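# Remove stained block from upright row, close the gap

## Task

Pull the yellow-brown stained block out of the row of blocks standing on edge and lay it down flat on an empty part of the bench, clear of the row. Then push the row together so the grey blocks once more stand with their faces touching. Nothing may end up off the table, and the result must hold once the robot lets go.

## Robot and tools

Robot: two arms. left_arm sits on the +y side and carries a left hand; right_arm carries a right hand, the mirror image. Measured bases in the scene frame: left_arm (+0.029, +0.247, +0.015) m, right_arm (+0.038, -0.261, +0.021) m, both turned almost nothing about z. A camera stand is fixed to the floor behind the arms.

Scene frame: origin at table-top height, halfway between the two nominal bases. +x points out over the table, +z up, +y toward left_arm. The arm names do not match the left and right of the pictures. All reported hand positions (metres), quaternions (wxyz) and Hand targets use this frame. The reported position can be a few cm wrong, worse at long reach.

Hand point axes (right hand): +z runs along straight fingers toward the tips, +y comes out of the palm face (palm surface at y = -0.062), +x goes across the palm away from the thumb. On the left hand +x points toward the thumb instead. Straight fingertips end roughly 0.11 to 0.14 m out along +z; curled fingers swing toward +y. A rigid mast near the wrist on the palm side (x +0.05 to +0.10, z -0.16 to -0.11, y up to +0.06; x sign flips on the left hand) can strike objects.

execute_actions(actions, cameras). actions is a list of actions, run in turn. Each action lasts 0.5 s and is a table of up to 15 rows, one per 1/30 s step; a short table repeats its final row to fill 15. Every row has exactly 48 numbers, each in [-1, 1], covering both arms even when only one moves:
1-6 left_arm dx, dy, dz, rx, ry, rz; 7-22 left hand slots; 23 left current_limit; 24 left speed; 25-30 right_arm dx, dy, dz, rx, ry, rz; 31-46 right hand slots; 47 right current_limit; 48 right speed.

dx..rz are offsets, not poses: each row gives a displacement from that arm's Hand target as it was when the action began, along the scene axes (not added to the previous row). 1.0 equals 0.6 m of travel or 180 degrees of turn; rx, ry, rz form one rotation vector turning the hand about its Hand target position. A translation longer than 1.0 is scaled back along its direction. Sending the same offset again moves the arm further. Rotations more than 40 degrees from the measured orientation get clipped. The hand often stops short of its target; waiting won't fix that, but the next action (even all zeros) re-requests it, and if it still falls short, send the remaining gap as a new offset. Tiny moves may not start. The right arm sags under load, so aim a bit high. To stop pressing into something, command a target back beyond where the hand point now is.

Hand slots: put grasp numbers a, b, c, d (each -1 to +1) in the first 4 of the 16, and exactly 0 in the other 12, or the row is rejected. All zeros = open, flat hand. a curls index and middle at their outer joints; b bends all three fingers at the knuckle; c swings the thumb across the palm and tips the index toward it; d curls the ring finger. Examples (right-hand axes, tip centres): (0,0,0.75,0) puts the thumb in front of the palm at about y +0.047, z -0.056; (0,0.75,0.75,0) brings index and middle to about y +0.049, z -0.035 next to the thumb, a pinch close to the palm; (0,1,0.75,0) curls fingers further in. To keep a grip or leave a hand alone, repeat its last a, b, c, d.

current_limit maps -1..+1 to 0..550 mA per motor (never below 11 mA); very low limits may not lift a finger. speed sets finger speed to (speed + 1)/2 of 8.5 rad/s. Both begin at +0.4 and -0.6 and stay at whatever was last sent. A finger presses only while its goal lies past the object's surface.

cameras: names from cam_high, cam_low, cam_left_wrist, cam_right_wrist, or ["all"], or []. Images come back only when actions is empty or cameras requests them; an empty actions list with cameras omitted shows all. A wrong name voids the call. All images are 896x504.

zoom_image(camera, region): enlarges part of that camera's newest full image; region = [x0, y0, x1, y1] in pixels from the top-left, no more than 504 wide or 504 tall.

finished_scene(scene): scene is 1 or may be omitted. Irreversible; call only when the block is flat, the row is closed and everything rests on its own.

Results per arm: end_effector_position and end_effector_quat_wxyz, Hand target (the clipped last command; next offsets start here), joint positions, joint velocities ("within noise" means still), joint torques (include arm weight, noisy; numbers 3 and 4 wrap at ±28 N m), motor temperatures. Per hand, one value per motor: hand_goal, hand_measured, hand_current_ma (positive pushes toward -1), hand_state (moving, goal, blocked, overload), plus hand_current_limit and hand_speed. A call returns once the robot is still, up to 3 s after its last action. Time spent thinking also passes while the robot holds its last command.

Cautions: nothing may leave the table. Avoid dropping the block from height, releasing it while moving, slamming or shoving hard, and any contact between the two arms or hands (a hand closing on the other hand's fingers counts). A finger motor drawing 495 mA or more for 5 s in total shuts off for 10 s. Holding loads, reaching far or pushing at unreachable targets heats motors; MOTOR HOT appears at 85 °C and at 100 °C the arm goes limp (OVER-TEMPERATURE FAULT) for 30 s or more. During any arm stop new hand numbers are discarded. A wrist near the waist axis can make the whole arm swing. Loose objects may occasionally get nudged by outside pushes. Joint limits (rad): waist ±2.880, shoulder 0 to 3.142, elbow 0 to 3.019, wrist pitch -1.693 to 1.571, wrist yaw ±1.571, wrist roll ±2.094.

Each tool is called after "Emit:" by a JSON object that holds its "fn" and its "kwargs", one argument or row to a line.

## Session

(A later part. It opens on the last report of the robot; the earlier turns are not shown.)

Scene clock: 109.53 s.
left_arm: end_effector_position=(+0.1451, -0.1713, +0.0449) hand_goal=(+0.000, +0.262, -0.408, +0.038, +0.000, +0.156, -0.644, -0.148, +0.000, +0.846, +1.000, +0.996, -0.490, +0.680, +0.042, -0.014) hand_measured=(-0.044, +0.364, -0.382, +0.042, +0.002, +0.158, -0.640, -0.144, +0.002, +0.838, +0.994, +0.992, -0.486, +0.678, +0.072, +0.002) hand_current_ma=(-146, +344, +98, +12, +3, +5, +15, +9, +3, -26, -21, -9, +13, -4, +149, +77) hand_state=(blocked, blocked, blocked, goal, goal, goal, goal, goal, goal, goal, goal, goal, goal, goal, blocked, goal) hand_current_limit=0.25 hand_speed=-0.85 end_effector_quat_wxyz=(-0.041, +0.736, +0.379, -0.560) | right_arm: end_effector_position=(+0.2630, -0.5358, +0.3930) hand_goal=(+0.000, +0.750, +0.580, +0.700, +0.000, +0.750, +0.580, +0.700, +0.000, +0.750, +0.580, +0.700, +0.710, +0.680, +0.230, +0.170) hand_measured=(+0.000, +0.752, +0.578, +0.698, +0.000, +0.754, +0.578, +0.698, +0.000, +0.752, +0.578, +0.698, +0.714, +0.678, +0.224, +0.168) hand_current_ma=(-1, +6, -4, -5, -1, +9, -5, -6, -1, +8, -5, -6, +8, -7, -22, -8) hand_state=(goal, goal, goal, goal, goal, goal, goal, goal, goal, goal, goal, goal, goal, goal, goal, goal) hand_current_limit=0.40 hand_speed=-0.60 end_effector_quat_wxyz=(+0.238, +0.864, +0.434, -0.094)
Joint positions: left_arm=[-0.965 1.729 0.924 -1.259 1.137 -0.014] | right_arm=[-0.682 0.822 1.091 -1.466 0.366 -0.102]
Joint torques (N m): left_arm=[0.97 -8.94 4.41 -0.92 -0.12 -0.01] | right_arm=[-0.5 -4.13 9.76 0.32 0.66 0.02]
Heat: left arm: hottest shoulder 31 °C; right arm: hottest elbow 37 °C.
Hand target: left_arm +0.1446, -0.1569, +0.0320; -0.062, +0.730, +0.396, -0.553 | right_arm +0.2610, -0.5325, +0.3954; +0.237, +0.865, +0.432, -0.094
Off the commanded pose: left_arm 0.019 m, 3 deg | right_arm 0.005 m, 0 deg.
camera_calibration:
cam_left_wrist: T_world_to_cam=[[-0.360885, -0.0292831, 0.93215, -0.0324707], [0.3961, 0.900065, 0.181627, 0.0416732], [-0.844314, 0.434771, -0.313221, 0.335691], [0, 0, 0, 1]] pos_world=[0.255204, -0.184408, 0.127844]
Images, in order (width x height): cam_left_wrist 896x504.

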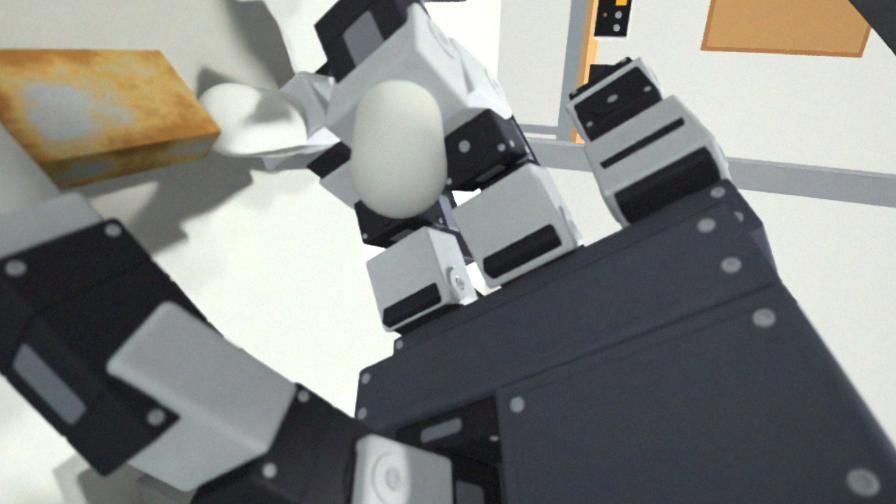

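Emit:
{"fn": "execute_actions", "kwargs": {
  "actions": [
    [[0,-0.007,0.017,0,0,0,0.74,0.2,0.75,-0.3,0,0,0,0,0,0,0,0,0,0,0,0,0.25,-0.85,0,0,0,0,0,0,0,0,0,0,0,0,0,0,0,0,0,0,0,0,0,0,0.4,-0.6]],
    [[0,0,0,0,0,0,0.74,0.0,0.75,-0.3,0,0,0,0,0,0,0,0,0,0,0,0,0.25,-0.88,0,0,0,0,0,0,0,0,0,0,0,0,0,0,0,0,0,0,0,0,0,0,0.4,-0.6]]
  ],
  "cameras": ["cam_left_wrist"]
}}

Emit:
{"fn": "zoom_image", "kwargs": {
  "camera": "cam_left_wrist",
  "region": [0, 0, 320, 210]
}}

Scene clock: 111.63 s.
left_arm: end_effector_position=(+0.1448, -0.1662, +0.0449) hand_goal=(+0.000, +0.532, -0.468, -0.002, +0.000, +0.506, -0.604, -0.148, +0.000, +1.000, +1.000, +0.956, -0.490, +0.680, +0.042, -0.054) hand_measured=(-0.014, +0.520, -0.468, +0.000, +0.002, +0.498, -0.606, -0.144, +0.002, +0.986, +0.994, +0.958, -0.484, +0.680, +0.044, -0.052) hand_current_ma=(-39, -42, -1, +9, +3, -24, -3, +9, +3, -50, -20, +7, +21, +1, +5, +9) hand_state=(goal, goal, goal, goal, goal, goal, goal, goal, goal, goal, goal, goal, goal, goal, goal, goal) hand_current_limit=0.25 hand_speed=-0.88 end_effector_quat_wxyz=(-0.050, +0.736, +0.385, -0.555) | right_arm: end_effector_position=(+0.2630, -0.5358, +0.3930) hand_goal=(+0.000, +0.750, +0.580, +0.700, +0.000, +0.750, +0.580, +0.700, +0.000, +0.750, +0.580, +0.700, +0.710, +0.680, +0.230, +0.170) hand_measured=(+0.000, +0.752, +0.578, +0.698, +0.000, +0.754, +0.578, +0.698, +0.000, +0.752, +0.578, +0.698, +0.714, +0.678, +0.224, +0.168) hand_current_ma=(-1, +6, -4, -5, -1, +9, -5, -6, -1, +8, -5, -6, +8, -7, -22, -8) hand_state=(goal, goal, goal, goal, goal, goal, goal, goal, goal, goal, goal, goal, goal, goal, goal, goal) hand_current_limit=0.40 hand_speed=-0.60 end_effector_quat_wxyz=(+0.238, +0.864, +0.434, -0.094)
Joint positions: left_arm=[-0.962 1.723 0.924 -1.279 1.122 -0.021] | right_arm=[-0.682 0.822 1.091 -1.466 0.366 -0.102]
Joint torques (N m): left_arm=[0.09 -9.52 5.63 -0.98 0.72 -0.09] | right_arm=[-0.56 -4.13 9.76 0.32 0.66 0.02]
Heat: left arm: hottest shoulder 31 °C; right arm: hottest elbow 37 °C.
Hand target: left_arm +0.1447, -0.1611, +0.0422; -0.062, +0.730, +0.396, -0.553 | right_arm +0.2610, -0.5325, +0.3954; +0.237, +0.865, +0.432, -0.094
Off the commanded pose: left_arm 0.006 m, 2 deg | right_arm 0.005 m, 0 deg.
camera_calibration:
cam_left_wrist: T_world_to_cam=[[-0.361181, -0.0515404, 0.93107, -0.0361067], [0.398165, 0.894351, 0.203964, 0.0349055], [-0.843216, 0.444387, -0.302501, 0.334243], [0, 0, 0, 1]] pos_world=[0.2549, -0.181612, 0.127607]
Images, in order (width x height): cam_left_wrist 896x504.

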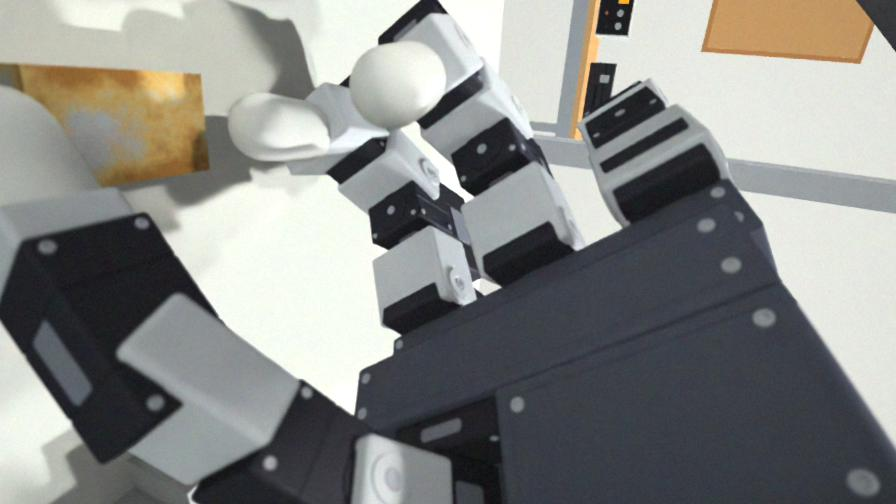

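Scaled by 1.575 from the camera's 896x504 image, which has a finer 1280x720 frame.

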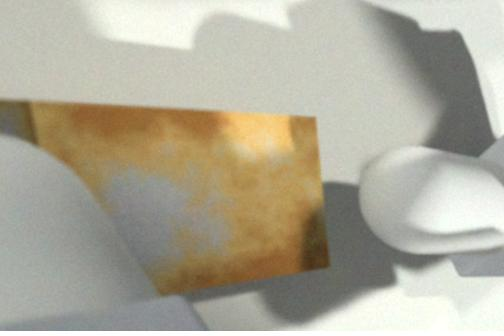

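Emit:
{"fn": "execute_actions", "kwargs": {
  "actions": [
    [[0.012,0,0.012,0,0,0,0.74,-0.1,0.75,-0.3,0,0,0,0,0,0,0,0,0,0,0,0,0.25,-0.7,0,0,0,0,0,0,0,0,0,0,0,0,0,0,0,0,0,0,0,0,0,0,0.4,-0.6]],
    [[0,0,0.06,0,0,0,0.74,-0.1,0.75,-0.3,0,0,0,0,0,0,0,0,0,0,0,0,0.25,-0.7,0,0,0,0,0,0,0,0,0,0,0,0,0,0,0,0,0,0,0,0,0,0,0.4,-0.6]],
    [[0,0,0.12,0,0,0,0.74,-0.1,0.75,-0.3,0,0,0,0,0,0,0,0,0,0,0,0,0.25,-0.7,0,0,0,0,0,0,0,0,0,0,0,0,0,0,0,0,0,0,0,0,0,0,0.4,-0.6]]
  ],
  "cameras": ["all"]
}}

Emit:
{"fn": "zoom_image", "kwargs": {
  "camera": "cam_high",
  "region": [300, 190, 420, 290]
}}

Scene clock: 113.93 s.
left_arm: end_effector_position=(+0.1447, -0.1549, +0.1533) hand_goal=(+0.000, +0.666, -0.498, -0.022, +0.000, +0.680, -0.584, -0.148, +0.000, +1.000, +1.000, +0.936, -0.490, +0.680, +0.042, -0.074) hand_measured=(+0.000, +0.658, -0.494, -0.020, +0.002, +0.670, -0.586, -0.144, +0.002, +0.988, +0.994, +0.938, -0.486, +0.680, +0.044, -0.072) hand_current_ma=(-2, -28, +11, +8, +3, -31, -4, +9, +3, -45, -19, +7, +13, +0, +4, +9) hand_state=(goal, goal, goal, goal, goal, goal, goal, goal, goal, goal, goal, goal, goal, goal, goal, goal) hand_current_limit=0.25 hand_speed=-0.70 end_effector_quat_wxyz=(-0.066, +0.728, +0.399, -0.553) | right_arm: end_effector_position=(+0.2630, -0.5358, +0.3930) hand_goal=(+0.000, +0.750, +0.580, +0.700, +0.000, +0.750, +0.580, +0.700, +0.000, +0.750, +0.580, +0.700, +0.710, +0.680, +0.230, +0.170) hand_measured=(+0.000, +0.752, +0.578, +0.698, +0.000, +0.754, +0.578, +0.698, +0.000, +0.752, +0.578, +0.698, +0.714, +0.678, +0.224, +0.168) hand_current_ma=(-1, +6, -4, -5, -1, +9, -5, -6, -1, +8, -5, -6, +8, -7, -22, -8) hand_state=(goal, goal, goal, goal, goal, goal, goal, goal, goal, goal, goal, goal, goal, goal, goal, goal) hand_current_limit=0.40 hand_speed=-0.60 end_effector_quat_wxyz=(+0.238, +0.864, +0.434, -0.094)
Joint positions: left_arm=[-0.949 1.53 1.035 -1.622 1.111 -0.023] | right_arm=[-0.682 0.822 1.091 -1.466 0.366 -0.102]
Joint torques (N m): left_arm=[0.32 -7.82 9.58 -1.1 0.86 0.15] | right_arm=[-0.56 -4.13 9.76 0.32 0.66 0.02]
Heat: left arm: hottest shoulder 31 °C; right arm: hottest elbow 37 °C.
Hand target: left_arm +0.1518, -0.1611, +0.1573; -0.062, +0.730, +0.396, -0.553 | right_arm +0.2610, -0.5325, +0.3954; +0.237, +0.865, +0.432, -0.094
Off the commanded pose: left_arm 0.010 m, 1 deg | right_arm 0.005 m, 0 deg.
camera_calibration:
cam_left_wrist: T_world_to_cam=[[-0.345382, -0.0920813, 0.933934, -0.145465], [0.394078, 0.888952, 0.233382, -0.00205059], [-0.851712, 0.448649, -0.27074, 0.358856], [0, 0, 0, 1]] pos_world=[0.256209, -0.172572, 0.23349]
cam_right_wrist: T_world_to_cam=[[-0.0259446, -0.865395, 0.500419, -0.618809], [-0.717189, 0.364838, 0.593745, 0.105498], [-0.696395, -0.34349, -0.630117, 0.373472], [0, 0, 0, 1]] pos_world=[0.319691, -0.44572, 0.482356]

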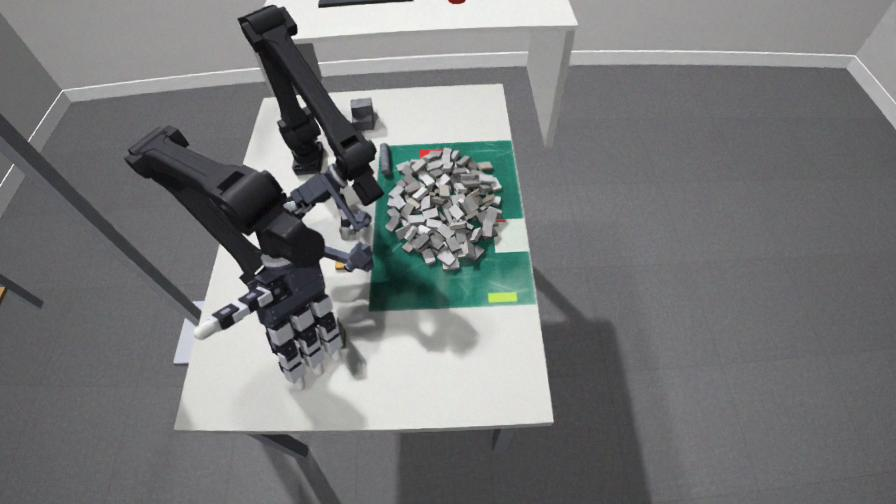

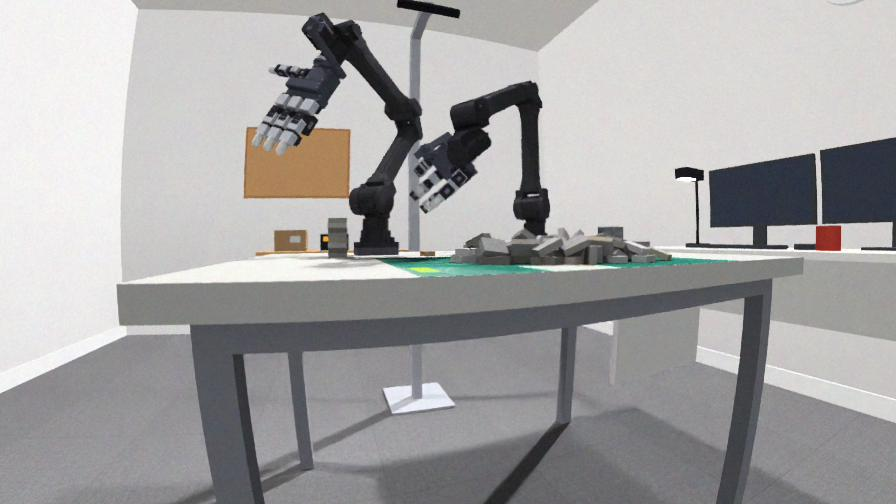

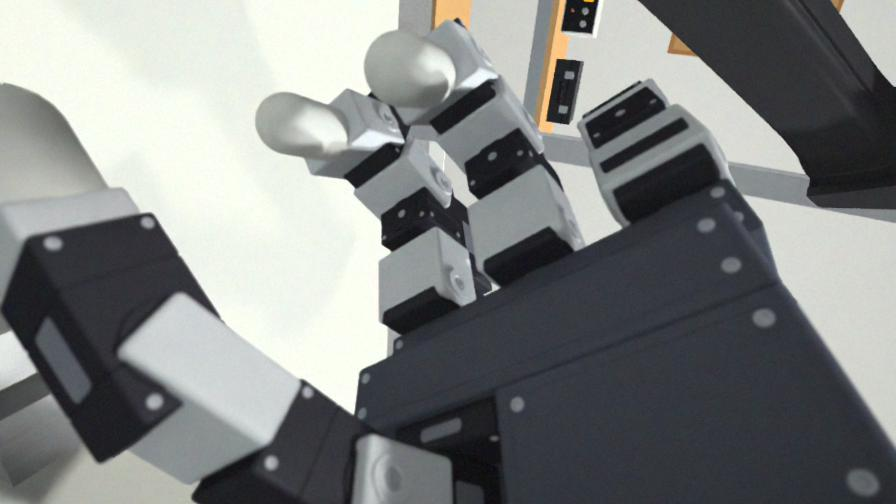

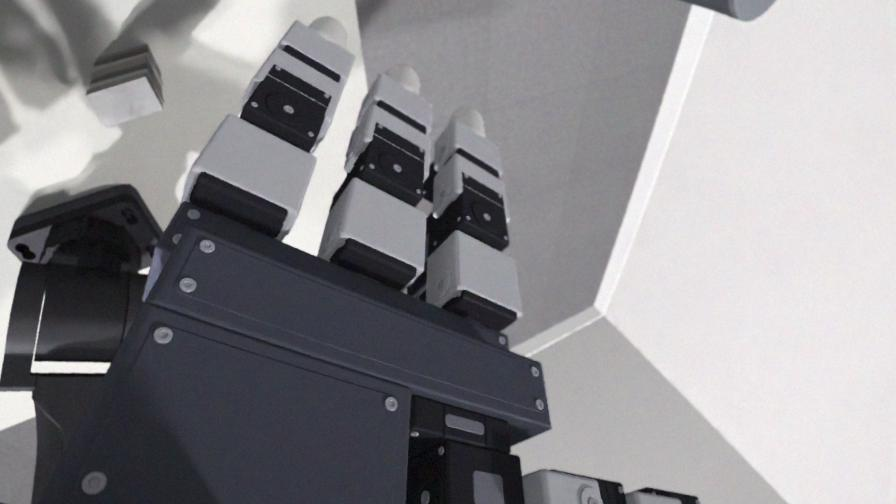

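Scaled by 4.200 from the camera's 896x504 image, which has a finer 1280x720 frame.

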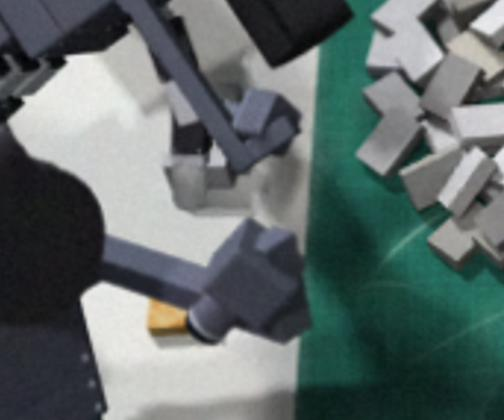

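Emit:
{"fn": "execute_actions", "kwargs": {
  "actions": [
    [[0.12,0.0683,0.045,0.052,-0.0198,0.0714,0.74,-0.1,0.75,-0.3,0,0,0,0,0,0,0,0,0,0,0,0,0.25,-0.7,-0.05,-0.03,0,0,0,-0.032,0,0,0,0,0,0,0,0,0,0,0,0,0,0,0,0,0.4,-0.6]],
    [[0.12,0.0683,0.0387,0.052,-0.0198,0.0714,0.74,-0.1,0.75,-0.3,0,0,0,0,0,0,0,0,0,0,0,0,0.25,-0.7,-0.05,-0.03,0,0,0,-0.032,0,0,0,0,0,0,0,0,0,0,0,0,0,0,0,0,0.4,-0.6]],
    [[0.12,0.0683,0.0387,0.052,-0.0198,0.0714,0.74,-0.1,0.75,-0.3,0,0,0,0,0,0,0,0,0,0,0,0,0.25,-0.7,-0.05,-0.03,0,0,0,-0.032,0,0,0,0,0,0,0,0,0,0,0,0,0,0,0,0,0.4,-0.6]],
    [[0.12,0.0683,0.0387,0.052,-0.0198,0.0714,0.74,-0.1,0.75,-0.3,0,0,0,0,0,0,0,0,0,0,0,0,0.25,-0.7,0,0,0,0,0,0,0,0,0,0,0,0,0,0,0,0,0,0,0,0,0,0,0.4,-0.6]]
  ],
  "cameras": ["all"]
}}

Emit:
{"fn": "zoom_image", "kwargs": {
  "camera": "cam_high",
  "region": [310, 190, 390, 280]
}}

Emit:
{"fn": "zoom_image", "kwargs": {
  "camera": "cam_left_wrist",
  "region": [240, 60, 460, 240]
}}

Scene clock: 118.27 s.
left_arm: end_effector_position=(+0.4298, +0.0106, +0.2434) hand_goal=(+0.000, +0.666, -0.498, -0.022, +0.000, +0.680, -0.584, -0.148, +0.000, +1.000, +1.000, +0.936, -0.490, +0.680, +0.042, -0.074) hand_measured=(+0.000, +0.662, -0.494, -0.020, +0.002, +0.676, -0.584, -0.144, +0.002, +0.988, +0.994, +0.938, -0.486, +0.680, +0.040, -0.072) hand_current_ma=(-2, -11, +10, +8, +3, -12, -1, +9, +3, -43, -19, +6, +13, +0, -4, +6) hand_state=(goal, goal, goal, goal, goal, goal, goal, goal, goal, goal, goal, goal, goal, goal, goal, goal) hand_current_limit=0.25 hand_speed=-0.70 end_effector_quat_wxyz=(-0.007, +0.492, +0.822, -0.286) | right_arm: end_effector_position=(+0.1727, -0.5847, +0.3945) hand_goal=(+0.000, +0.750, +0.580, +0.700, +0.000, +0.750, +0.580, +0.700, +0.000, +0.750, +0.580, +0.700, +0.710, +0.680, +0.230, +0.170) hand_measured=(+0.000, +0.752, +0.578, +0.698, +0.000, +0.754, +0.578, +0.698, +0.000, +0.752, +0.578, +0.698, +0.712, +0.678, +0.224, +0.168) hand_current_ma=(-1, +5, -4, -5, -1, +9, -5, -6, -1, +8, -5, -6, +6, -7, -22, -8) hand_state=(goal, goal, goal, goal, goal, goal, goal, goal, goal, goal, goal, goal, goal, goal, goal, goal) hand_current_limit=0.40 hand_speed=-0.60 end_effector_quat_wxyz=(+0.222, +0.918, +0.302, -0.129)
Joint positions: left_arm=[-0.49 1.512 1.464 -1.579 0.577 -0.952] | right_arm=[-0.965 0.813 1.091 -1.479 0.374 -0.089]
Joint torques (N m): left_arm=[-0.85 -9.35 12.77 0.06 0.45 -0.16] | right_arm=[-1.67 -3.14 9.78 0.83 0.4 -0.08]
Heat: left arm: hottest shoulder 31 °C; right arm: hottest elbow 37 °C.
Hand target: left_arm +0.4399, +0.0028, +0.2542; +0.004, +0.493, +0.823, -0.283 | right_arm +0.1709, -0.5865, +0.3955; +0.220, +0.920, +0.297, -0.128
Off the commanded pose: left_arm 0.017 m, 1 deg | right_arm 0.003 m, 1 deg.
camera_calibration:
cam_left_wrist: T_world_to_cam=[[-0.0824285, -0.845249, 0.527978, -0.122058], [-0.430415, 0.508018, 0.746097, -0.0489386], [-0.89886, -0.16575, -0.405683, 0.611487], [0, 0, 0, 1]] pos_world=[0.518516, 0.0230462, 0.349027]
cam_right_wrist: T_world_to_cam=[[-0.276534, -0.819264, 0.50233, -0.594754], [-0.578386, 0.559328, 0.59382, 0.147432], [-0.767463, -0.126329, -0.628524, 0.433305], [0, 0, 0, 1]] pos_world=[0.253348, -0.514984, 0.483558]

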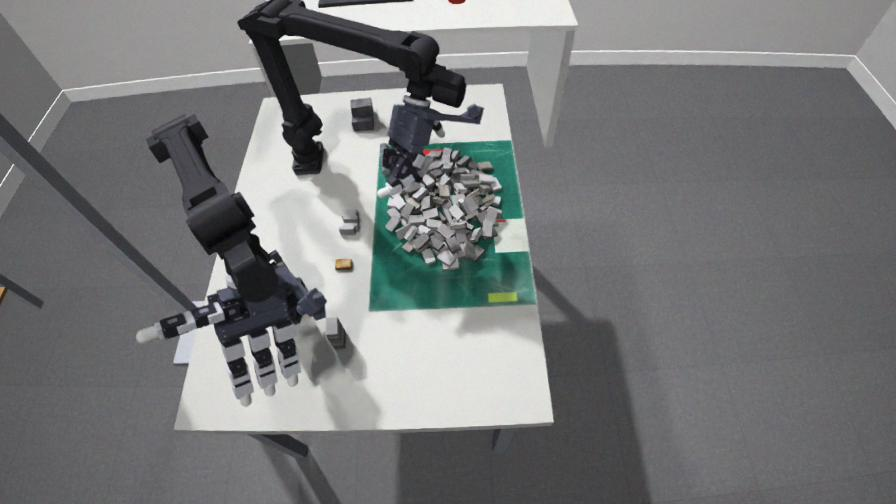

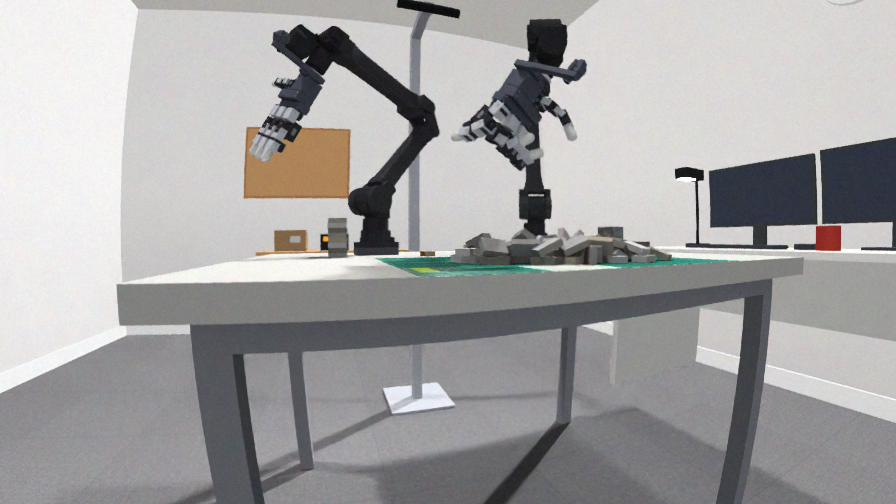

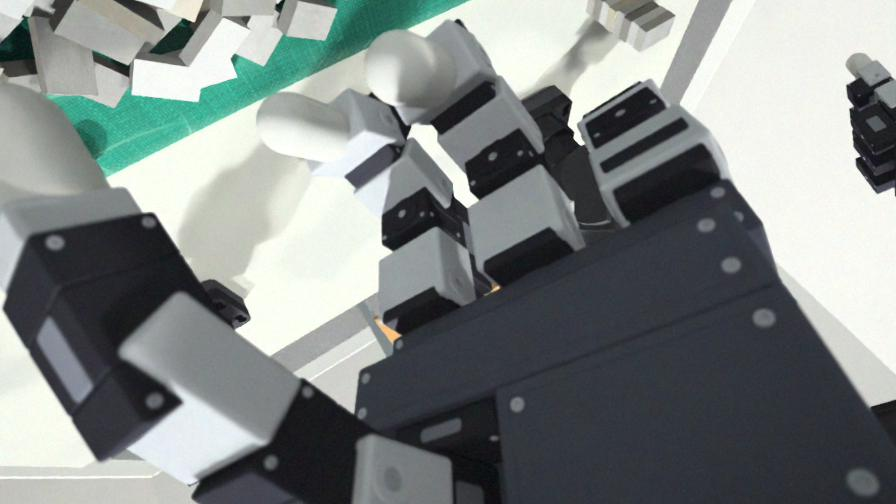

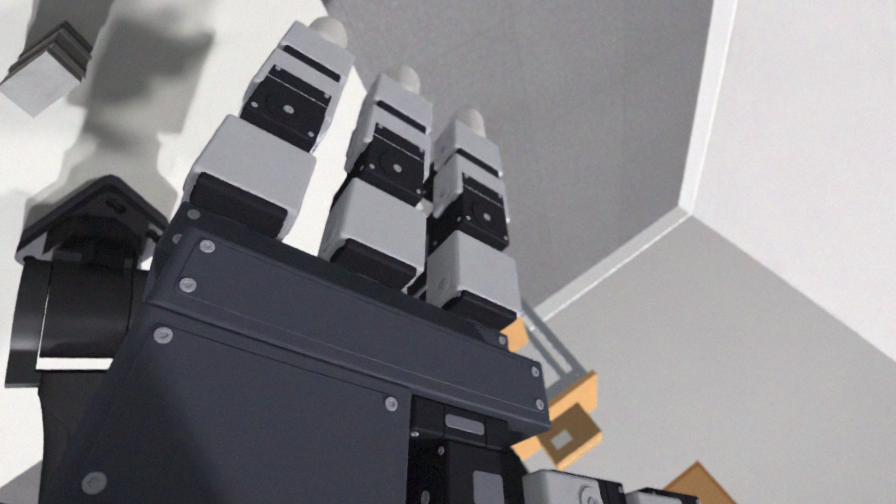

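Scaled by 5.600 from the camera's 896x504 image, which has a finer 1280x720 frame.

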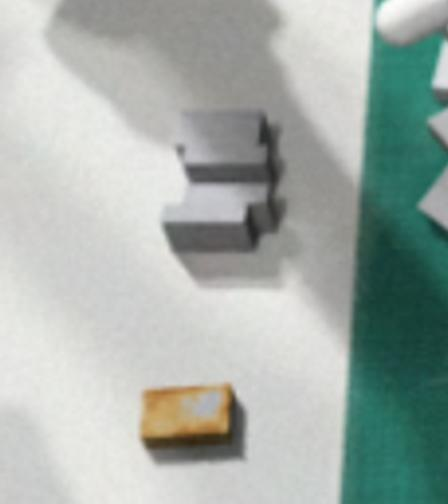

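Scaled by 2.291 from the camera's 896x504 image, which has a finer 1280x720 frame.

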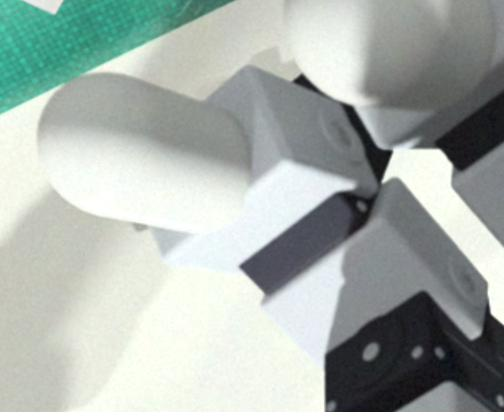

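Emit:
{"fn": "zoom_image", "kwargs": {
  "camera": "cam_high",
  "region": [332, 203, 368, 243]
}}

Scaled by 12.600 from the camera's 896x504 image, which has a finer 1280x720 frame.

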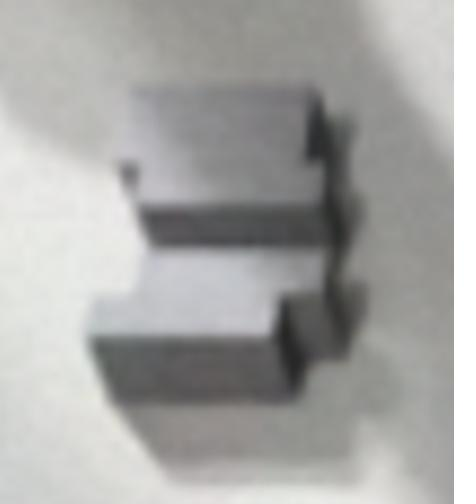

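Emit:
{"fn": "execute_actions", "kwargs": {
  "actions": [
    [[-0.109,-0.0288,-0.058,0.0148,0.0418,-0.057,1,0,0.75,-0.3,0,0,0,0,0,0,0,0,0,0,0,0,0.25,-0.7,0,0,0,0,0,0,0,0,0,0,0,0,0,0,0,0,0,0,0,0,0,0,0.4,-0.6]],
    [[-0.109,-0.0288,-0.058,0.0148,0.0418,-0.057,1,0,0.75,-0.3,0,0,0,0,0,0,0,0,0,0,0,0,0.25,-0.7,0,0,0,0,0,0,0,0,0,0,0,0,0,0,0,0,0,0,0,0,0,0,0.4,-0.6]],
    [[-0.109,-0.0288,-0.058,0.0148,0.0418,-0.057,1,0,0.75,-0.3,0,0,0,0,0,0,0,0,0,0,0,0,0.25,-0.7,0,0,0,0,0,0,0,0,0,0,0,0,0,0,0,0,0,0,0,0,0,0,0.4,-0.6]],
    [[-0.109,-0.0288,-0.058,0.0148,0.0418,-0.057,1,0,0.75,-0.3,0,0,0,0,0,0,0,0,0,0,0,0,0.25,-0.7,0,0,0,0,0,0,0,0,0,0,0,0,0,0,0,0,0,0,0,0,0,0,0.4,-0.6]]
  ],
  "cameras": ["cam_high","cam_left_wrist"]
}}

Emit:
{"fn": "zoom_image", "kwargs": {
  "camera": "cam_high",
  "region": [310, 170, 410, 270]
}}

Scene clock: 125.07 s.
left_arm: end_effector_position=(+0.1770, -0.0667, +0.1156) hand_goal=(+0.000, +0.558, -0.702, -0.250, +0.000, +0.440, -1.000, -0.524, +0.000, +1.000, +1.000, +0.930, -0.464, +0.680, +0.042, -0.092) hand_measured=(+0.000, +0.556, -0.696, -0.246, +0.002, +0.440, -0.994, -0.522, +0.002, +0.988, +0.994, +0.932, -0.464, +0.680, +0.040, -0.090) hand_current_ma=(-2, -4, +17, +9, +3, -2, +17, +8, +3, -43, -19, +6, -2, +0, -4, +6) hand_state=(goal, goal, goal, goal, goal, goal, goal, goal, goal, goal, goal, goal, goal, goal, goal, goal) hand_current_limit=0.25 hand_speed=-0.70 end_effector_quat_wxyz=(-0.289, +0.661, +0.627, -0.296) | right_arm: end_effector_position=(+0.1727, -0.5847, +0.3945) hand_goal=(+0.000, +0.750, +0.580, +0.700, +0.000, +0.750, +0.580, +0.700, +0.000, +0.750, +0.580, +0.700, +0.710, +0.680, +0.230, +0.170) hand_measured=(+0.000, +0.752, +0.578, +0.698, +0.000, +0.754, +0.578, +0.698, +0.000, +0.752, +0.578, +0.698, +0.712, +0.678, +0.224, +0.168) hand_current_ma=(-1, +5, -4, -5, -1, +9, -5, -6, -1, +8, -5, -6, +6, -7, -22, -8) hand_state=(goal, goal, goal, goal, goal, goal, goal, goal, goal, goal, goal, goal, goal, goal, goal, goal) hand_current_limit=0.40 hand_speed=-0.60 end_effector_quat_wxyz=(+0.222, +0.918, +0.302, -0.129)
Joint positions: left_arm=[-0.996 1.592 1.142 -1.696 0.669 -0.726] | right_arm=[-0.965 0.813 1.091 -1.479 0.374 -0.089]
Joint torques (N m): left_arm=[0.26 -9 7.39 -1.2 0.59 0.07] | right_arm=[-1.67 -3.14 9.8 0.81 0.4 -0.08]
Heat: left arm: hottest elbow 32 °C; right arm: hottest elbow 38 °C.
Hand target: left_arm +0.1783, -0.0663, +0.1149; -0.348, +0.656, +0.595, -0.307 | right_arm +0.1709, -0.5865, +0.3955; +0.220, +0.920, +0.297, -0.128
Off the commanded pose: left_arm 0.002 m, 8 deg | right_arm 0.003 m, 1 deg.
joint sent to its limit (left arm) — joint 4 (wrist pitch), lower limit. The joint targets are off in orientation, not in position.
camera_calibration:
cam_left_wrist: T_world_to_cam=[[-0.416609, -0.757369, 0.502822, -0.0728892], [0.22588, 0.449522, 0.864238, -0.156825], [-0.880577, 0.473627, -0.0162006, 0.314057], [0, 0, 0, 1]] pos_world=[0.281609, -0.133453, 0.177273]
Images, in order (width x height): cam_high 896x504, cam_left_wrist 896x504.

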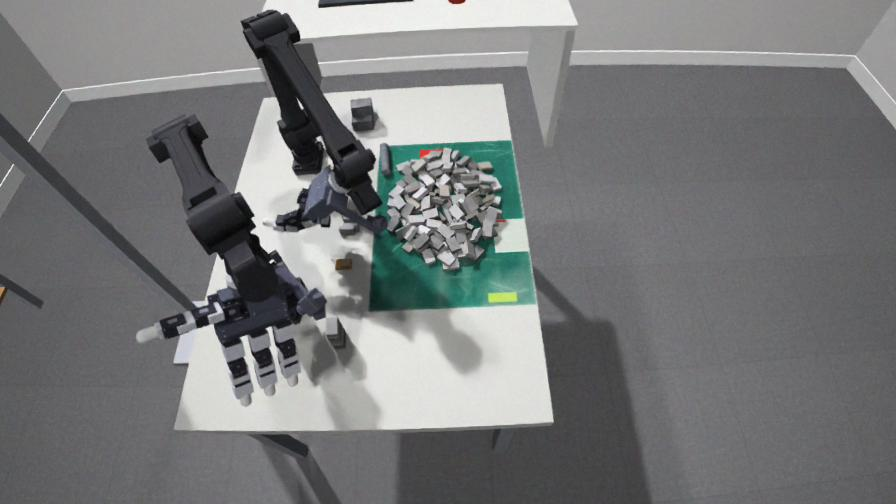

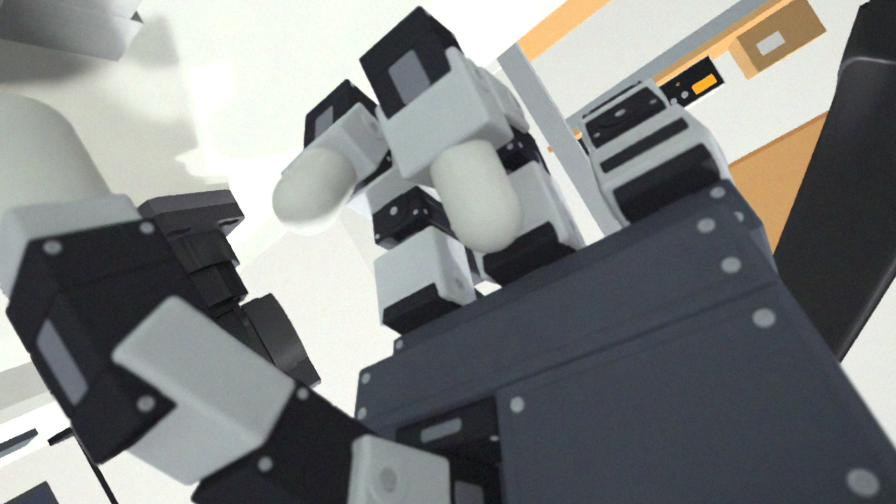

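Scaled by 5.040 from the camera's 896x504 image, which has a finer 1280x720 frame.

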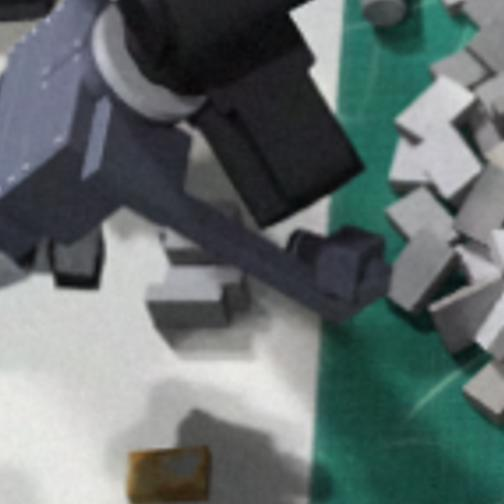

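Emit:
{"fn": "execute_actions", "kwargs": {
  "actions": [
    [[0,0,-0.075,0,0,0,1,0,0.75,-0.3,0,0,0,0,0,0,0,0,0,0,0,0,0.25,-0.7,0,0,0,0,0,0,0,0,0,0,0,0,0,0,0,0,0,0,0,0,0,0,0.4,-0.6]],
    [[0,0,-0.055,0,0,0,1,0,0.75,-0.3,0,0,0,0,0,0,0,0,0,0,0,0,0.25,-0.7,0,0,0,0,0,0,0,0,0,0,0,0,0,0,0,0,0,0,0,0,0,0,0.4,-0.6]]
  ],
  "cameras": ["cam_high","cam_left_wrist"]
}}

Emit:
{"fn": "zoom_image", "kwargs": {
  "camera": "cam_left_wrist",
  "region": [0, 0, 320, 240]
}}

Emit:
{"fn": "zoom_image", "kwargs": {
  "camera": "cam_high",
  "region": [325, 190, 405, 260]
}}

Scene clock: 126.63 s.
left_arm: end_effector_position=(+0.1750, -0.0653, +0.0419) hand_goal=(+0.000, +0.558, -0.702, -0.250, +0.000, +0.440, -1.000, -0.524, +0.000, +1.000, +1.000, +0.930, -0.464, +0.680, +0.042, -0.092) hand_measured=(+0.000, +0.556, -0.696, -0.246, +0.002, +0.440, -0.994, -0.522, +0.002, +0.988, +0.994, +0.932, -0.464, +0.680, +0.040, -0.090) hand_current_ma=(-2, -4, +17, +9, +3, -2, +17, +8, +3, -43, -19, +6, -2, +0, -4, +6) hand_state=(goal, goal, goal, goal, goal, goal, goal, goal, goal, goal, goal, goal, goal, goal, goal, goal) hand_current_limit=0.25 hand_speed=-0.70 end_effector_quat_wxyz=(-0.351, +0.653, +0.597, -0.304) | right_arm: end_effector_position=(+0.1727, -0.5847, +0.3945) hand_goal=(+0.000, +0.750, +0.580, +0.700, +0.000, +0.750, +0.580, +0.700, +0.000, +0.750, +0.580, +0.700, +0.710, +0.680, +0.230, +0.170) hand_measured=(+0.000, +0.752, +0.578, +0.698, +0.000, +0.754, +0.578, +0.698, +0.000, +0.752, +0.578, +0.698, +0.712, +0.678, +0.224, +0.168) hand_current_ma=(-1, +5, -4, -5, -1, +9, -5, -6, -1, +8, -5, -6, +6, -7, -22, -8) hand_state=(goal, goal, goal, goal, goal, goal, goal, goal, goal, goal, goal, goal, goal, goal, goal, goal) hand_current_limit=0.40 hand_speed=-0.60 end_effector_quat_wxyz=(+0.222, +0.918, +0.302, -0.129)
Joint positions: left_arm=[-0.984 1.796 1.129 -1.666 0.67 -0.604] | right_arm=[-0.965 0.813 1.091 -1.479 0.374 -0.089]
Joint torques (N m): left_arm=[0.44 -9.99 5.65 -0.76 0.41 0.06] | right_arm=[-1.67 -3.14 9.8 0.83 0.4 -0.08]
Heat: left arm: hottest elbow 32 °C; right arm: hottest elbow 38 °C.
Hand target: left_arm +0.1783, -0.0663, +0.0369; -0.348, +0.656, +0.595, -0.307 | right_arm +0.1709, -0.5865, +0.3955; +0.220, +0.920, +0.297, -0.128
Off the commanded pose: left_arm 0.006 m, 1 deg | right_arm 0.003 m, 1 deg.
camera_calibration:
cam_left_wrist: T_world_to_cam=[[-0.407338, -0.761306, 0.504469, -0.037486], [0.347792, 0.381442, 0.856471, -0.11869], [-0.844462, 0.524323, 0.1094, 0.302035], [0, 0, 0, 1]] pos_world=[0.281068, -0.141629, 0.0875227]
Images, in order (width x height): cam_high 896x504, cam_left_wrist 896x504.

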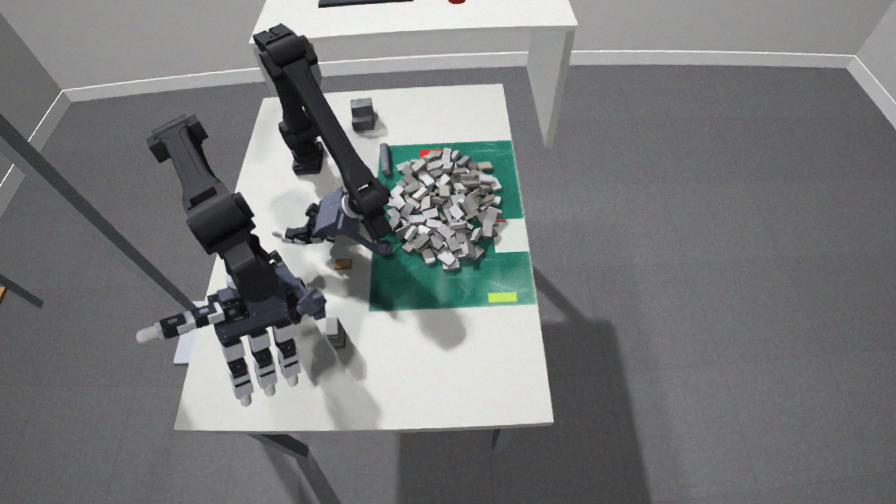

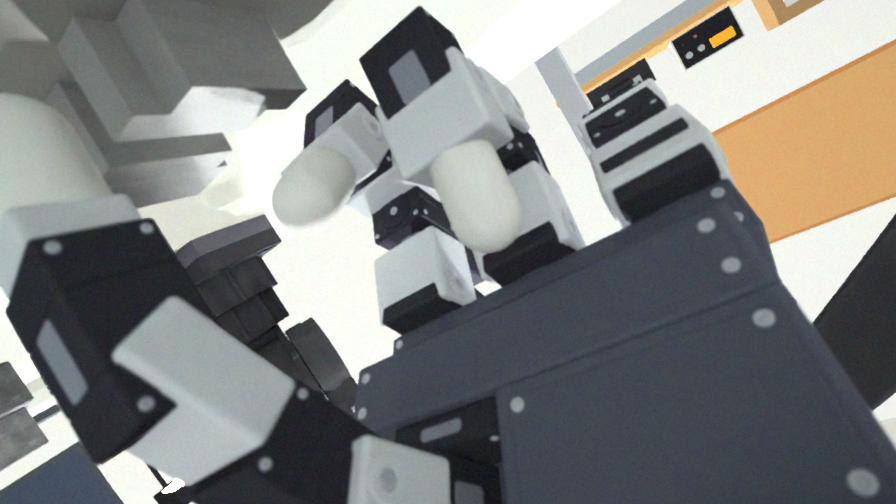

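Scaled by 1.575 from the camera's 896x504 image, which has a finer 1280x720 frame.

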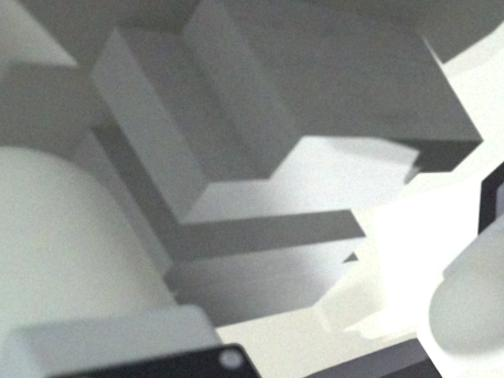

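Scaled by 6.300 from the camera's 896x504 image, which has a finer 1280x720 frame.

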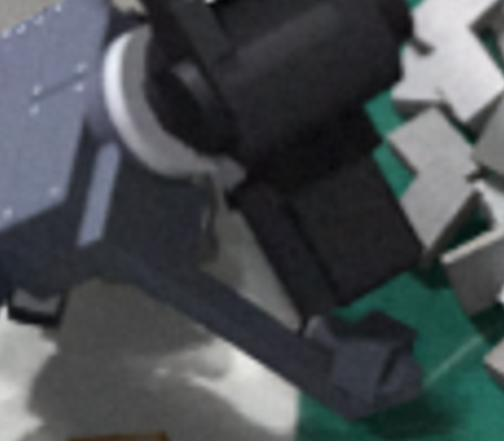

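Emit:
{"fn": "execute_actions", "kwargs": {
  "actions": [
    [[0,0,-0.021,0,0,0,1,0,0.75,-0.3,0,0,0,0,0,0,0,0,0,0,0,0,0.25,-0.7,0,0,0,0,0,0,0,0,0,0,0,0,0,0,0,0,0,0,0,0,0,0,0.4,-0.6]],
    [[-0.012,0,0,0,0,0,1,0,0.75,-0.3,0,0,0,0,0,0,0,0,0,0,0,0,0.25,-0.7,0,0,0,0,0,0,0,0,0,0,0,0,0,0,0,0,0,0,0,0,0,0,0.4,-0.6]]
  ],
  "cameras": ["cam_left_wrist"]
}}

Emit:
{"fn": "zoom_image", "kwargs": {
  "camera": "cam_left_wrist",
  "region": [0, 0, 320, 240]
}}

Scene clock: 128.40 s.
left_arm: end_effector_position=(+0.1731, -0.0655, +0.0282) hand_goal=(+0.000, +0.558, -0.702, -0.250, +0.000, +0.440, -1.000, -0.524, +0.000, +1.000, +1.000, +0.930, -0.464, +0.680, +0.042, -0.092) hand_measured=(+0.000, +0.556, -0.696, -0.246, +0.002, +0.440, -0.994, -0.522, +0.002, +0.988, +0.994, +0.932, -0.464, +0.680, +0.040, -0.090) hand_current_ma=(-2, -4, +17, +9, +3, -2, +17, +8, +3, -43, -19, +6, -2, +0, -4, +6) hand_state=(goal, goal, goal, goal, goal, goal, goal, goal, goal, goal, goal, goal, goal, goal, goal, goal) hand_current_limit=0.25 hand_speed=-0.70 end_effector_quat_wxyz=(-0.347, +0.655, +0.597, -0.308) | right_arm: end_effector_position=(+0.1727, -0.5847, +0.3945) hand_goal=(+0.000, +0.750, +0.580, +0.700, +0.000, +0.750, +0.580, +0.700, +0.000, +0.750, +0.580, +0.700, +0.710, +0.680, +0.230, +0.170) hand_measured=(+0.000, +0.752, +0.578, +0.698, +0.000, +0.754, +0.578, +0.698, +0.000, +0.752, +0.578, +0.698, +0.712, +0.678, +0.224, +0.168) hand_current_ma=(-1, +5, -4, -5, -1, +9, -5, -6, -1, +8, -5, -6, +6, -7, -22, -8) hand_state=(goal, goal, goal, goal, goal, goal, goal, goal, goal, goal, goal, goal, goal, goal, goal, goal) hand_current_limit=0.40 hand_speed=-0.60 end_effector_quat_wxyz=(+0.222, +0.918, +0.302, -0.129)
Joint positions: left_arm=[-0.985 1.811 1.109 -1.622 0.676 -0.603] | right_arm=[-0.965 0.813 1.091 -1.479 0.374 -0.089]
Joint torques (N m): left_arm=[-0.67 -10.29 5.31 -0.76 0.53 -0.07] | right_arm=[-1.67 -3.14 9.78 0.81 0.4 -0.08]
Heat: left arm: hottest elbow 32 °C; right arm: hottest elbow 38 °C.
Hand target: left_arm +0.1711, -0.0663, +0.0243; -0.348, +0.656, +0.595, -0.307 | right_arm +0.1709, -0.5865, +0.3955; +0.220, +0.920, +0.297, -0.128
Off the commanded pose: left_arm 0.004 m, 0 deg | right_arm 0.003 m, 1 deg.
camera_calibration:
cam_left_wrist: T_world_to_cam=[[-0.406056, -0.756864, 0.512128, -0.0317783], [0.346286, 0.39118, 0.85268, -0.105305], [-0.845697, 0.523579, 0.103251, 0.302482], [0, 0, 0, 1]] pos_world=[0.27937, -0.141232, 0.0748341]
Images, in order (width x height): cam_left_wrist 896x504.

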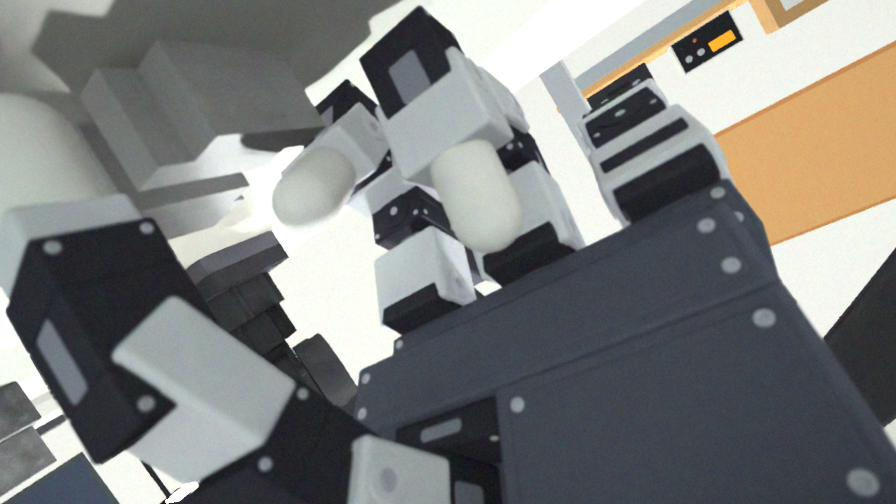

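Scaled by 1.575 from the camera's 896x504 image, which has a finer 1280x720 frame.

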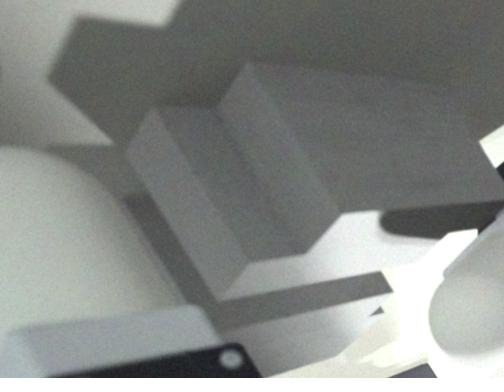

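Emit:
{"fn": "execute_actions", "kwargs": {
  "actions": [
    [[-0.012,0.002,0,0,0,0,1,0,0.75,-0.3,0,0,0,0,0,0,0,0,0,0,0,0,0.25,-0.7,0,0,0,0,0,0,0,0,0,0,0,0,0,0,0,0,0,0,0,0,0,0,0.4,-0.6]],
    [[-0.008,0.002,0,0,0,0,1,0,0.75,-0.3,0,0,0,0,0,0,0,0,0,0,0,0,0.25,-0.7,0,0,0,0,0,0,0,0,0,0,0,0,0,0,0,0,0,0,0,0,0,0,0.4,-0.6]]
  ],
  "cameras": ["cam_left_wrist"]
}}

Emit:
{"fn": "zoom_image", "kwargs": {
  "camera": "cam_left_wrist",
  "region": [0, 0, 320, 240]
}}

Scene clock: 131.17 s.
left_arm: end_effector_position=(+0.1610, -0.0630, +0.0241) hand_goal=(+0.000, +0.558, -0.702, -0.250, +0.000, +0.440, -1.000, -0.524, +0.000, +1.000, +1.000, +0.930, -0.464, +0.680, +0.042, -0.092) hand_measured=(+0.000, +0.556, -0.696, -0.246, +0.002, +0.440, -0.994, -0.522, +0.002, +0.988, +0.994, +0.932, -0.464, +0.680, +0.042, -0.090) hand_current_ma=(-2, -4, +17, +9, +3, -2, +17, +8, +3, -43, -19, +6, -2, +0, +1, +6) hand_state=(goal, goal, goal, goal, goal, goal, goal, goal, goal, goal, goal, goal, goal, goal, goal, goal) hand_current_limit=0.25 hand_speed=-0.70 end_effector_quat_wxyz=(-0.351, +0.655, +0.594, -0.309) | right_arm: end_effector_position=(+0.1727, -0.5847, +0.3945) hand_goal=(+0.000, +0.750, +0.580, +0.700, +0.000, +0.750, +0.580, +0.700, +0.000, +0.750, +0.580, +0.700, +0.710, +0.680, +0.230, +0.170) hand_measured=(+0.000, +0.752, +0.578, +0.698, +0.000, +0.754, +0.578, +0.698, +0.000, +0.752, +0.578, +0.698, +0.712, +0.678, +0.224, +0.168) hand_current_ma=(-1, +5, -4, -5, -1, +9, -5, -6, -1, +8, -5, -6, +6, -7, -22, -8) hand_state=(goal, goal, goal, goal, goal, goal, goal, goal, goal, goal, goal, goal, goal, goal, goal, goal) hand_current_limit=0.40 hand_speed=-0.60 end_effector_quat_wxyz=(+0.222, +0.918, +0.302, -0.129)
Joint positions: left_arm=[-1.005 1.804 1.081 -1.601 0.69 -0.611] | right_arm=[-0.965 0.813 1.091 -1.479 0.374 -0.089]
Joint torques (N m): left_arm=[-0.85 -10.99 5.15 -0.79 0.57 -0.16] | right_arm=[-1.73 -3.08 9.8 0.81 0.4 -0.08]
Heat: left arm: hottest elbow 32 °C; right arm: hottest elbow 38 °C.
Hand target: left_arm +0.1590, -0.0638, +0.0242; -0.348, +0.656, +0.595, -0.307 | right_arm +0.1709, -0.5865, +0.3955; +0.220, +0.920, +0.297, -0.128
Off the commanded pose: left_arm 0.002 m, 0 deg | right_arm 0.003 m, 1 deg.
camera_calibration:
cam_left_wrist: T_world_to_cam=[[-0.405888, -0.755323, 0.514531, -0.0325836], [0.354466, 0.388816, 0.850397, -0.0999591], [-0.842383, 0.52755, 0.109921, 0.290784], [0, 0, 0, 1]] pos_world=[0.267158, -0.139148, 0.0698071]
Images, in order (width x height): cam_left_wrist 896x504.

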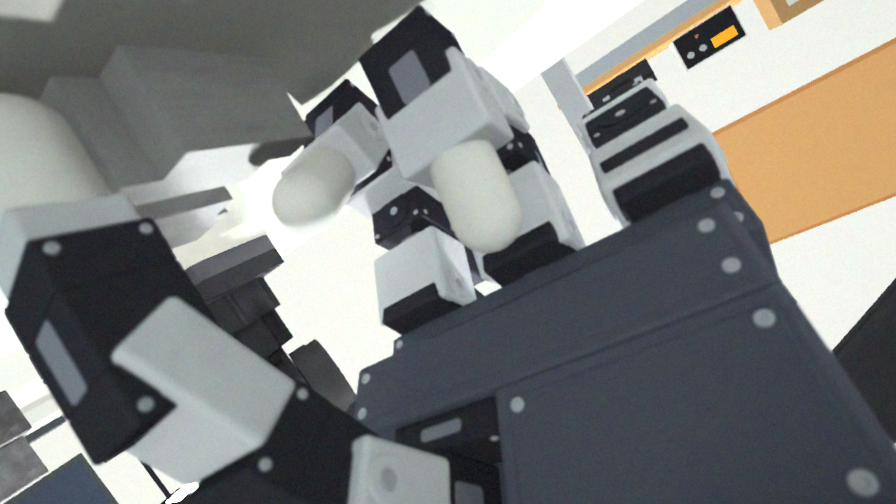

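Scaled by 1.575 from the camera's 896x504 image, which has a finer 1280x720 frame.

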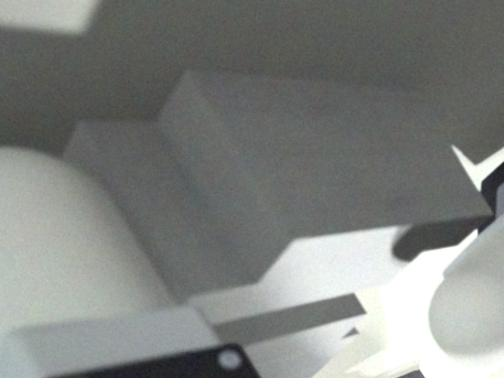

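Emit:
{"fn": "execute_actions", "kwargs": {
  "actions": [
    [[-0.006,0.002,0.01,0,0,0,1,0,0.75,-0.3,0,0,0,0,0,0,0,0,0,0,0,0,0.25,-0.7,0,0,0,0,0,0,0,0,0,0,0,0,0,0,0,0,0,0,0,0,0,0,0.4,-0.6]],
    [[-0.006,0.002,0,0,0,0,1,0,0.75,-0.3,0,0,0,0,0,0,0,0,0,0,0,0,0.25,-0.7,0,0,0,0,0,0,0,0,0,0,0,0,0,0,0,0,0,0,0,0,0,0,0.4,-0.6]]
  ],
  "cameras": ["cam_left_wrist"]
}}

Emit:
{"fn": "zoom_image", "kwargs": {
  "camera": "cam_left_wrist",
  "region": [0, 0, 320, 240]
}}

Scene clock: 132.63 s.
left_arm: end_effector_position=(+0.1543, -0.0612, +0.0297) hand_goal=(+0.000, +0.558, -0.702, -0.250, +0.000, +0.440, -1.000, -0.524, +0.000, +1.000, +1.000, +0.930, -0.464, +0.680, +0.042, -0.092) hand_measured=(+0.000, +0.556, -0.696, -0.246, +0.002, +0.440, -0.994, -0.522, +0.002, +0.988, +0.994, +0.932, -0.464, +0.680, +0.044, -0.090) hand_current_ma=(-2, -5, +17, +9, +3, -2, +17, +8, +3, -43, -19, +6, -2, +0, +6, +6) hand_state=(goal, goal, goal, goal, goal, goal, goal, goal, goal, goal, goal, goal, goal, goal, goal, goal) hand_current_limit=0.25 hand_speed=-0.70 end_effector_quat_wxyz=(-0.349, +0.656, +0.593, -0.309) | right_arm: end_effector_position=(+0.1727, -0.5847, +0.3945) hand_goal=(+0.000, +0.750, +0.580, +0.700, +0.000, +0.750, +0.580, +0.700, +0.000, +0.750, +0.580, +0.700, +0.710, +0.680, +0.230, +0.170) hand_measured=(+0.000, +0.752, +0.578, +0.698, +0.000, +0.754, +0.578, +0.698, +0.000, +0.752, +0.578, +0.698, +0.712, +0.678, +0.224, +0.168) hand_current_ma=(-1, +5, -4, -5, -1, +9, -5, -6, -1, +8, -5, -6, +6, -7, -22, -8) hand_state=(goal, goal, goal, goal, goal, goal, goal, goal, goal, goal, goal, goal, goal, goal, goal, goal) hand_current_limit=0.40 hand_speed=-0.60 end_effector_quat_wxyz=(+0.222, +0.918, +0.302, -0.129)
Joint positions: left_arm=[-1.016 1.78 1.067 -1.601 0.697 -0.621] | right_arm=[-0.965 0.813 1.091 -1.479 0.374 -0.089]
Joint torques (N m): left_arm=[-0.91 -10.7 5.2 -0.83 0.6 -0.2] | right_arm=[-1.67 -3.14 9.8 0.81 0.39 -0.08]
Heat: left arm: hottest elbow 32 °C; right arm: hottest elbow 38 °C.
Hand target: left_arm +0.1518, -0.0614, +0.0302; -0.348, +0.656, +0.595, -0.307 | right_arm +0.1709, -0.5865, +0.3955; +0.220, +0.920, +0.297, -0.128
Off the commanded pose: left_arm 0.003 m, 0 deg | right_arm 0.003 m, 1 deg.
camera_calibration:
cam_left_wrist: T_world_to_cam=[[-0.40762, -0.753281, 0.516153, -0.0364726], [0.353502, 0.390999, 0.849798, -0.102759], [-0.841952, 0.528856, 0.106907, 0.283746], [0, 0, 0, 1]] pos_world=[0.260359, -0.137356, 0.0758156]
Images, in order (width x height): cam_left_wrist 896x504.

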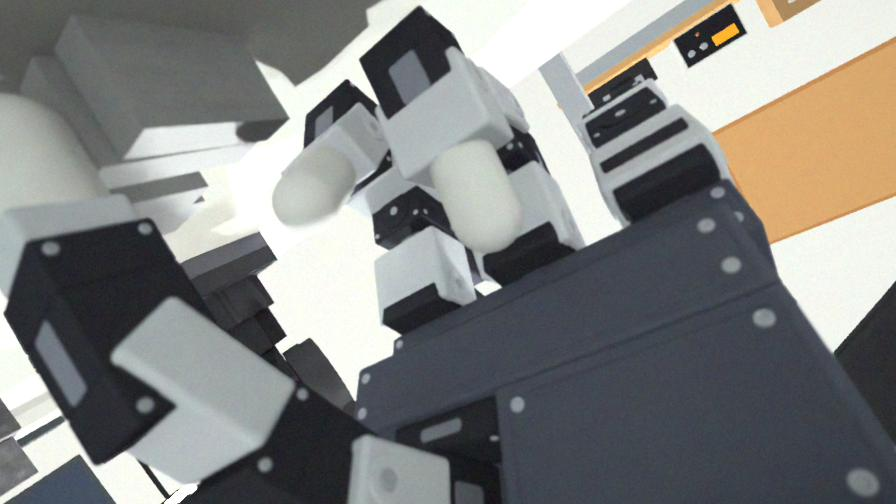

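Scaled by 1.575 from the camera's 896x504 image, which has a finer 1280x720 frame.

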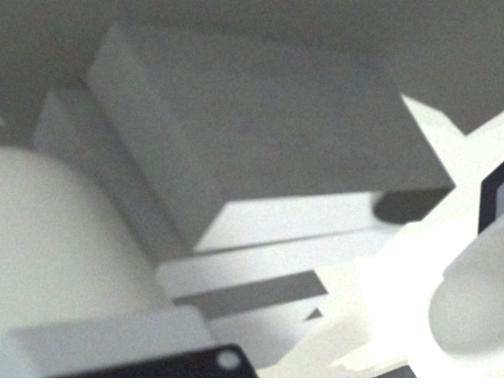

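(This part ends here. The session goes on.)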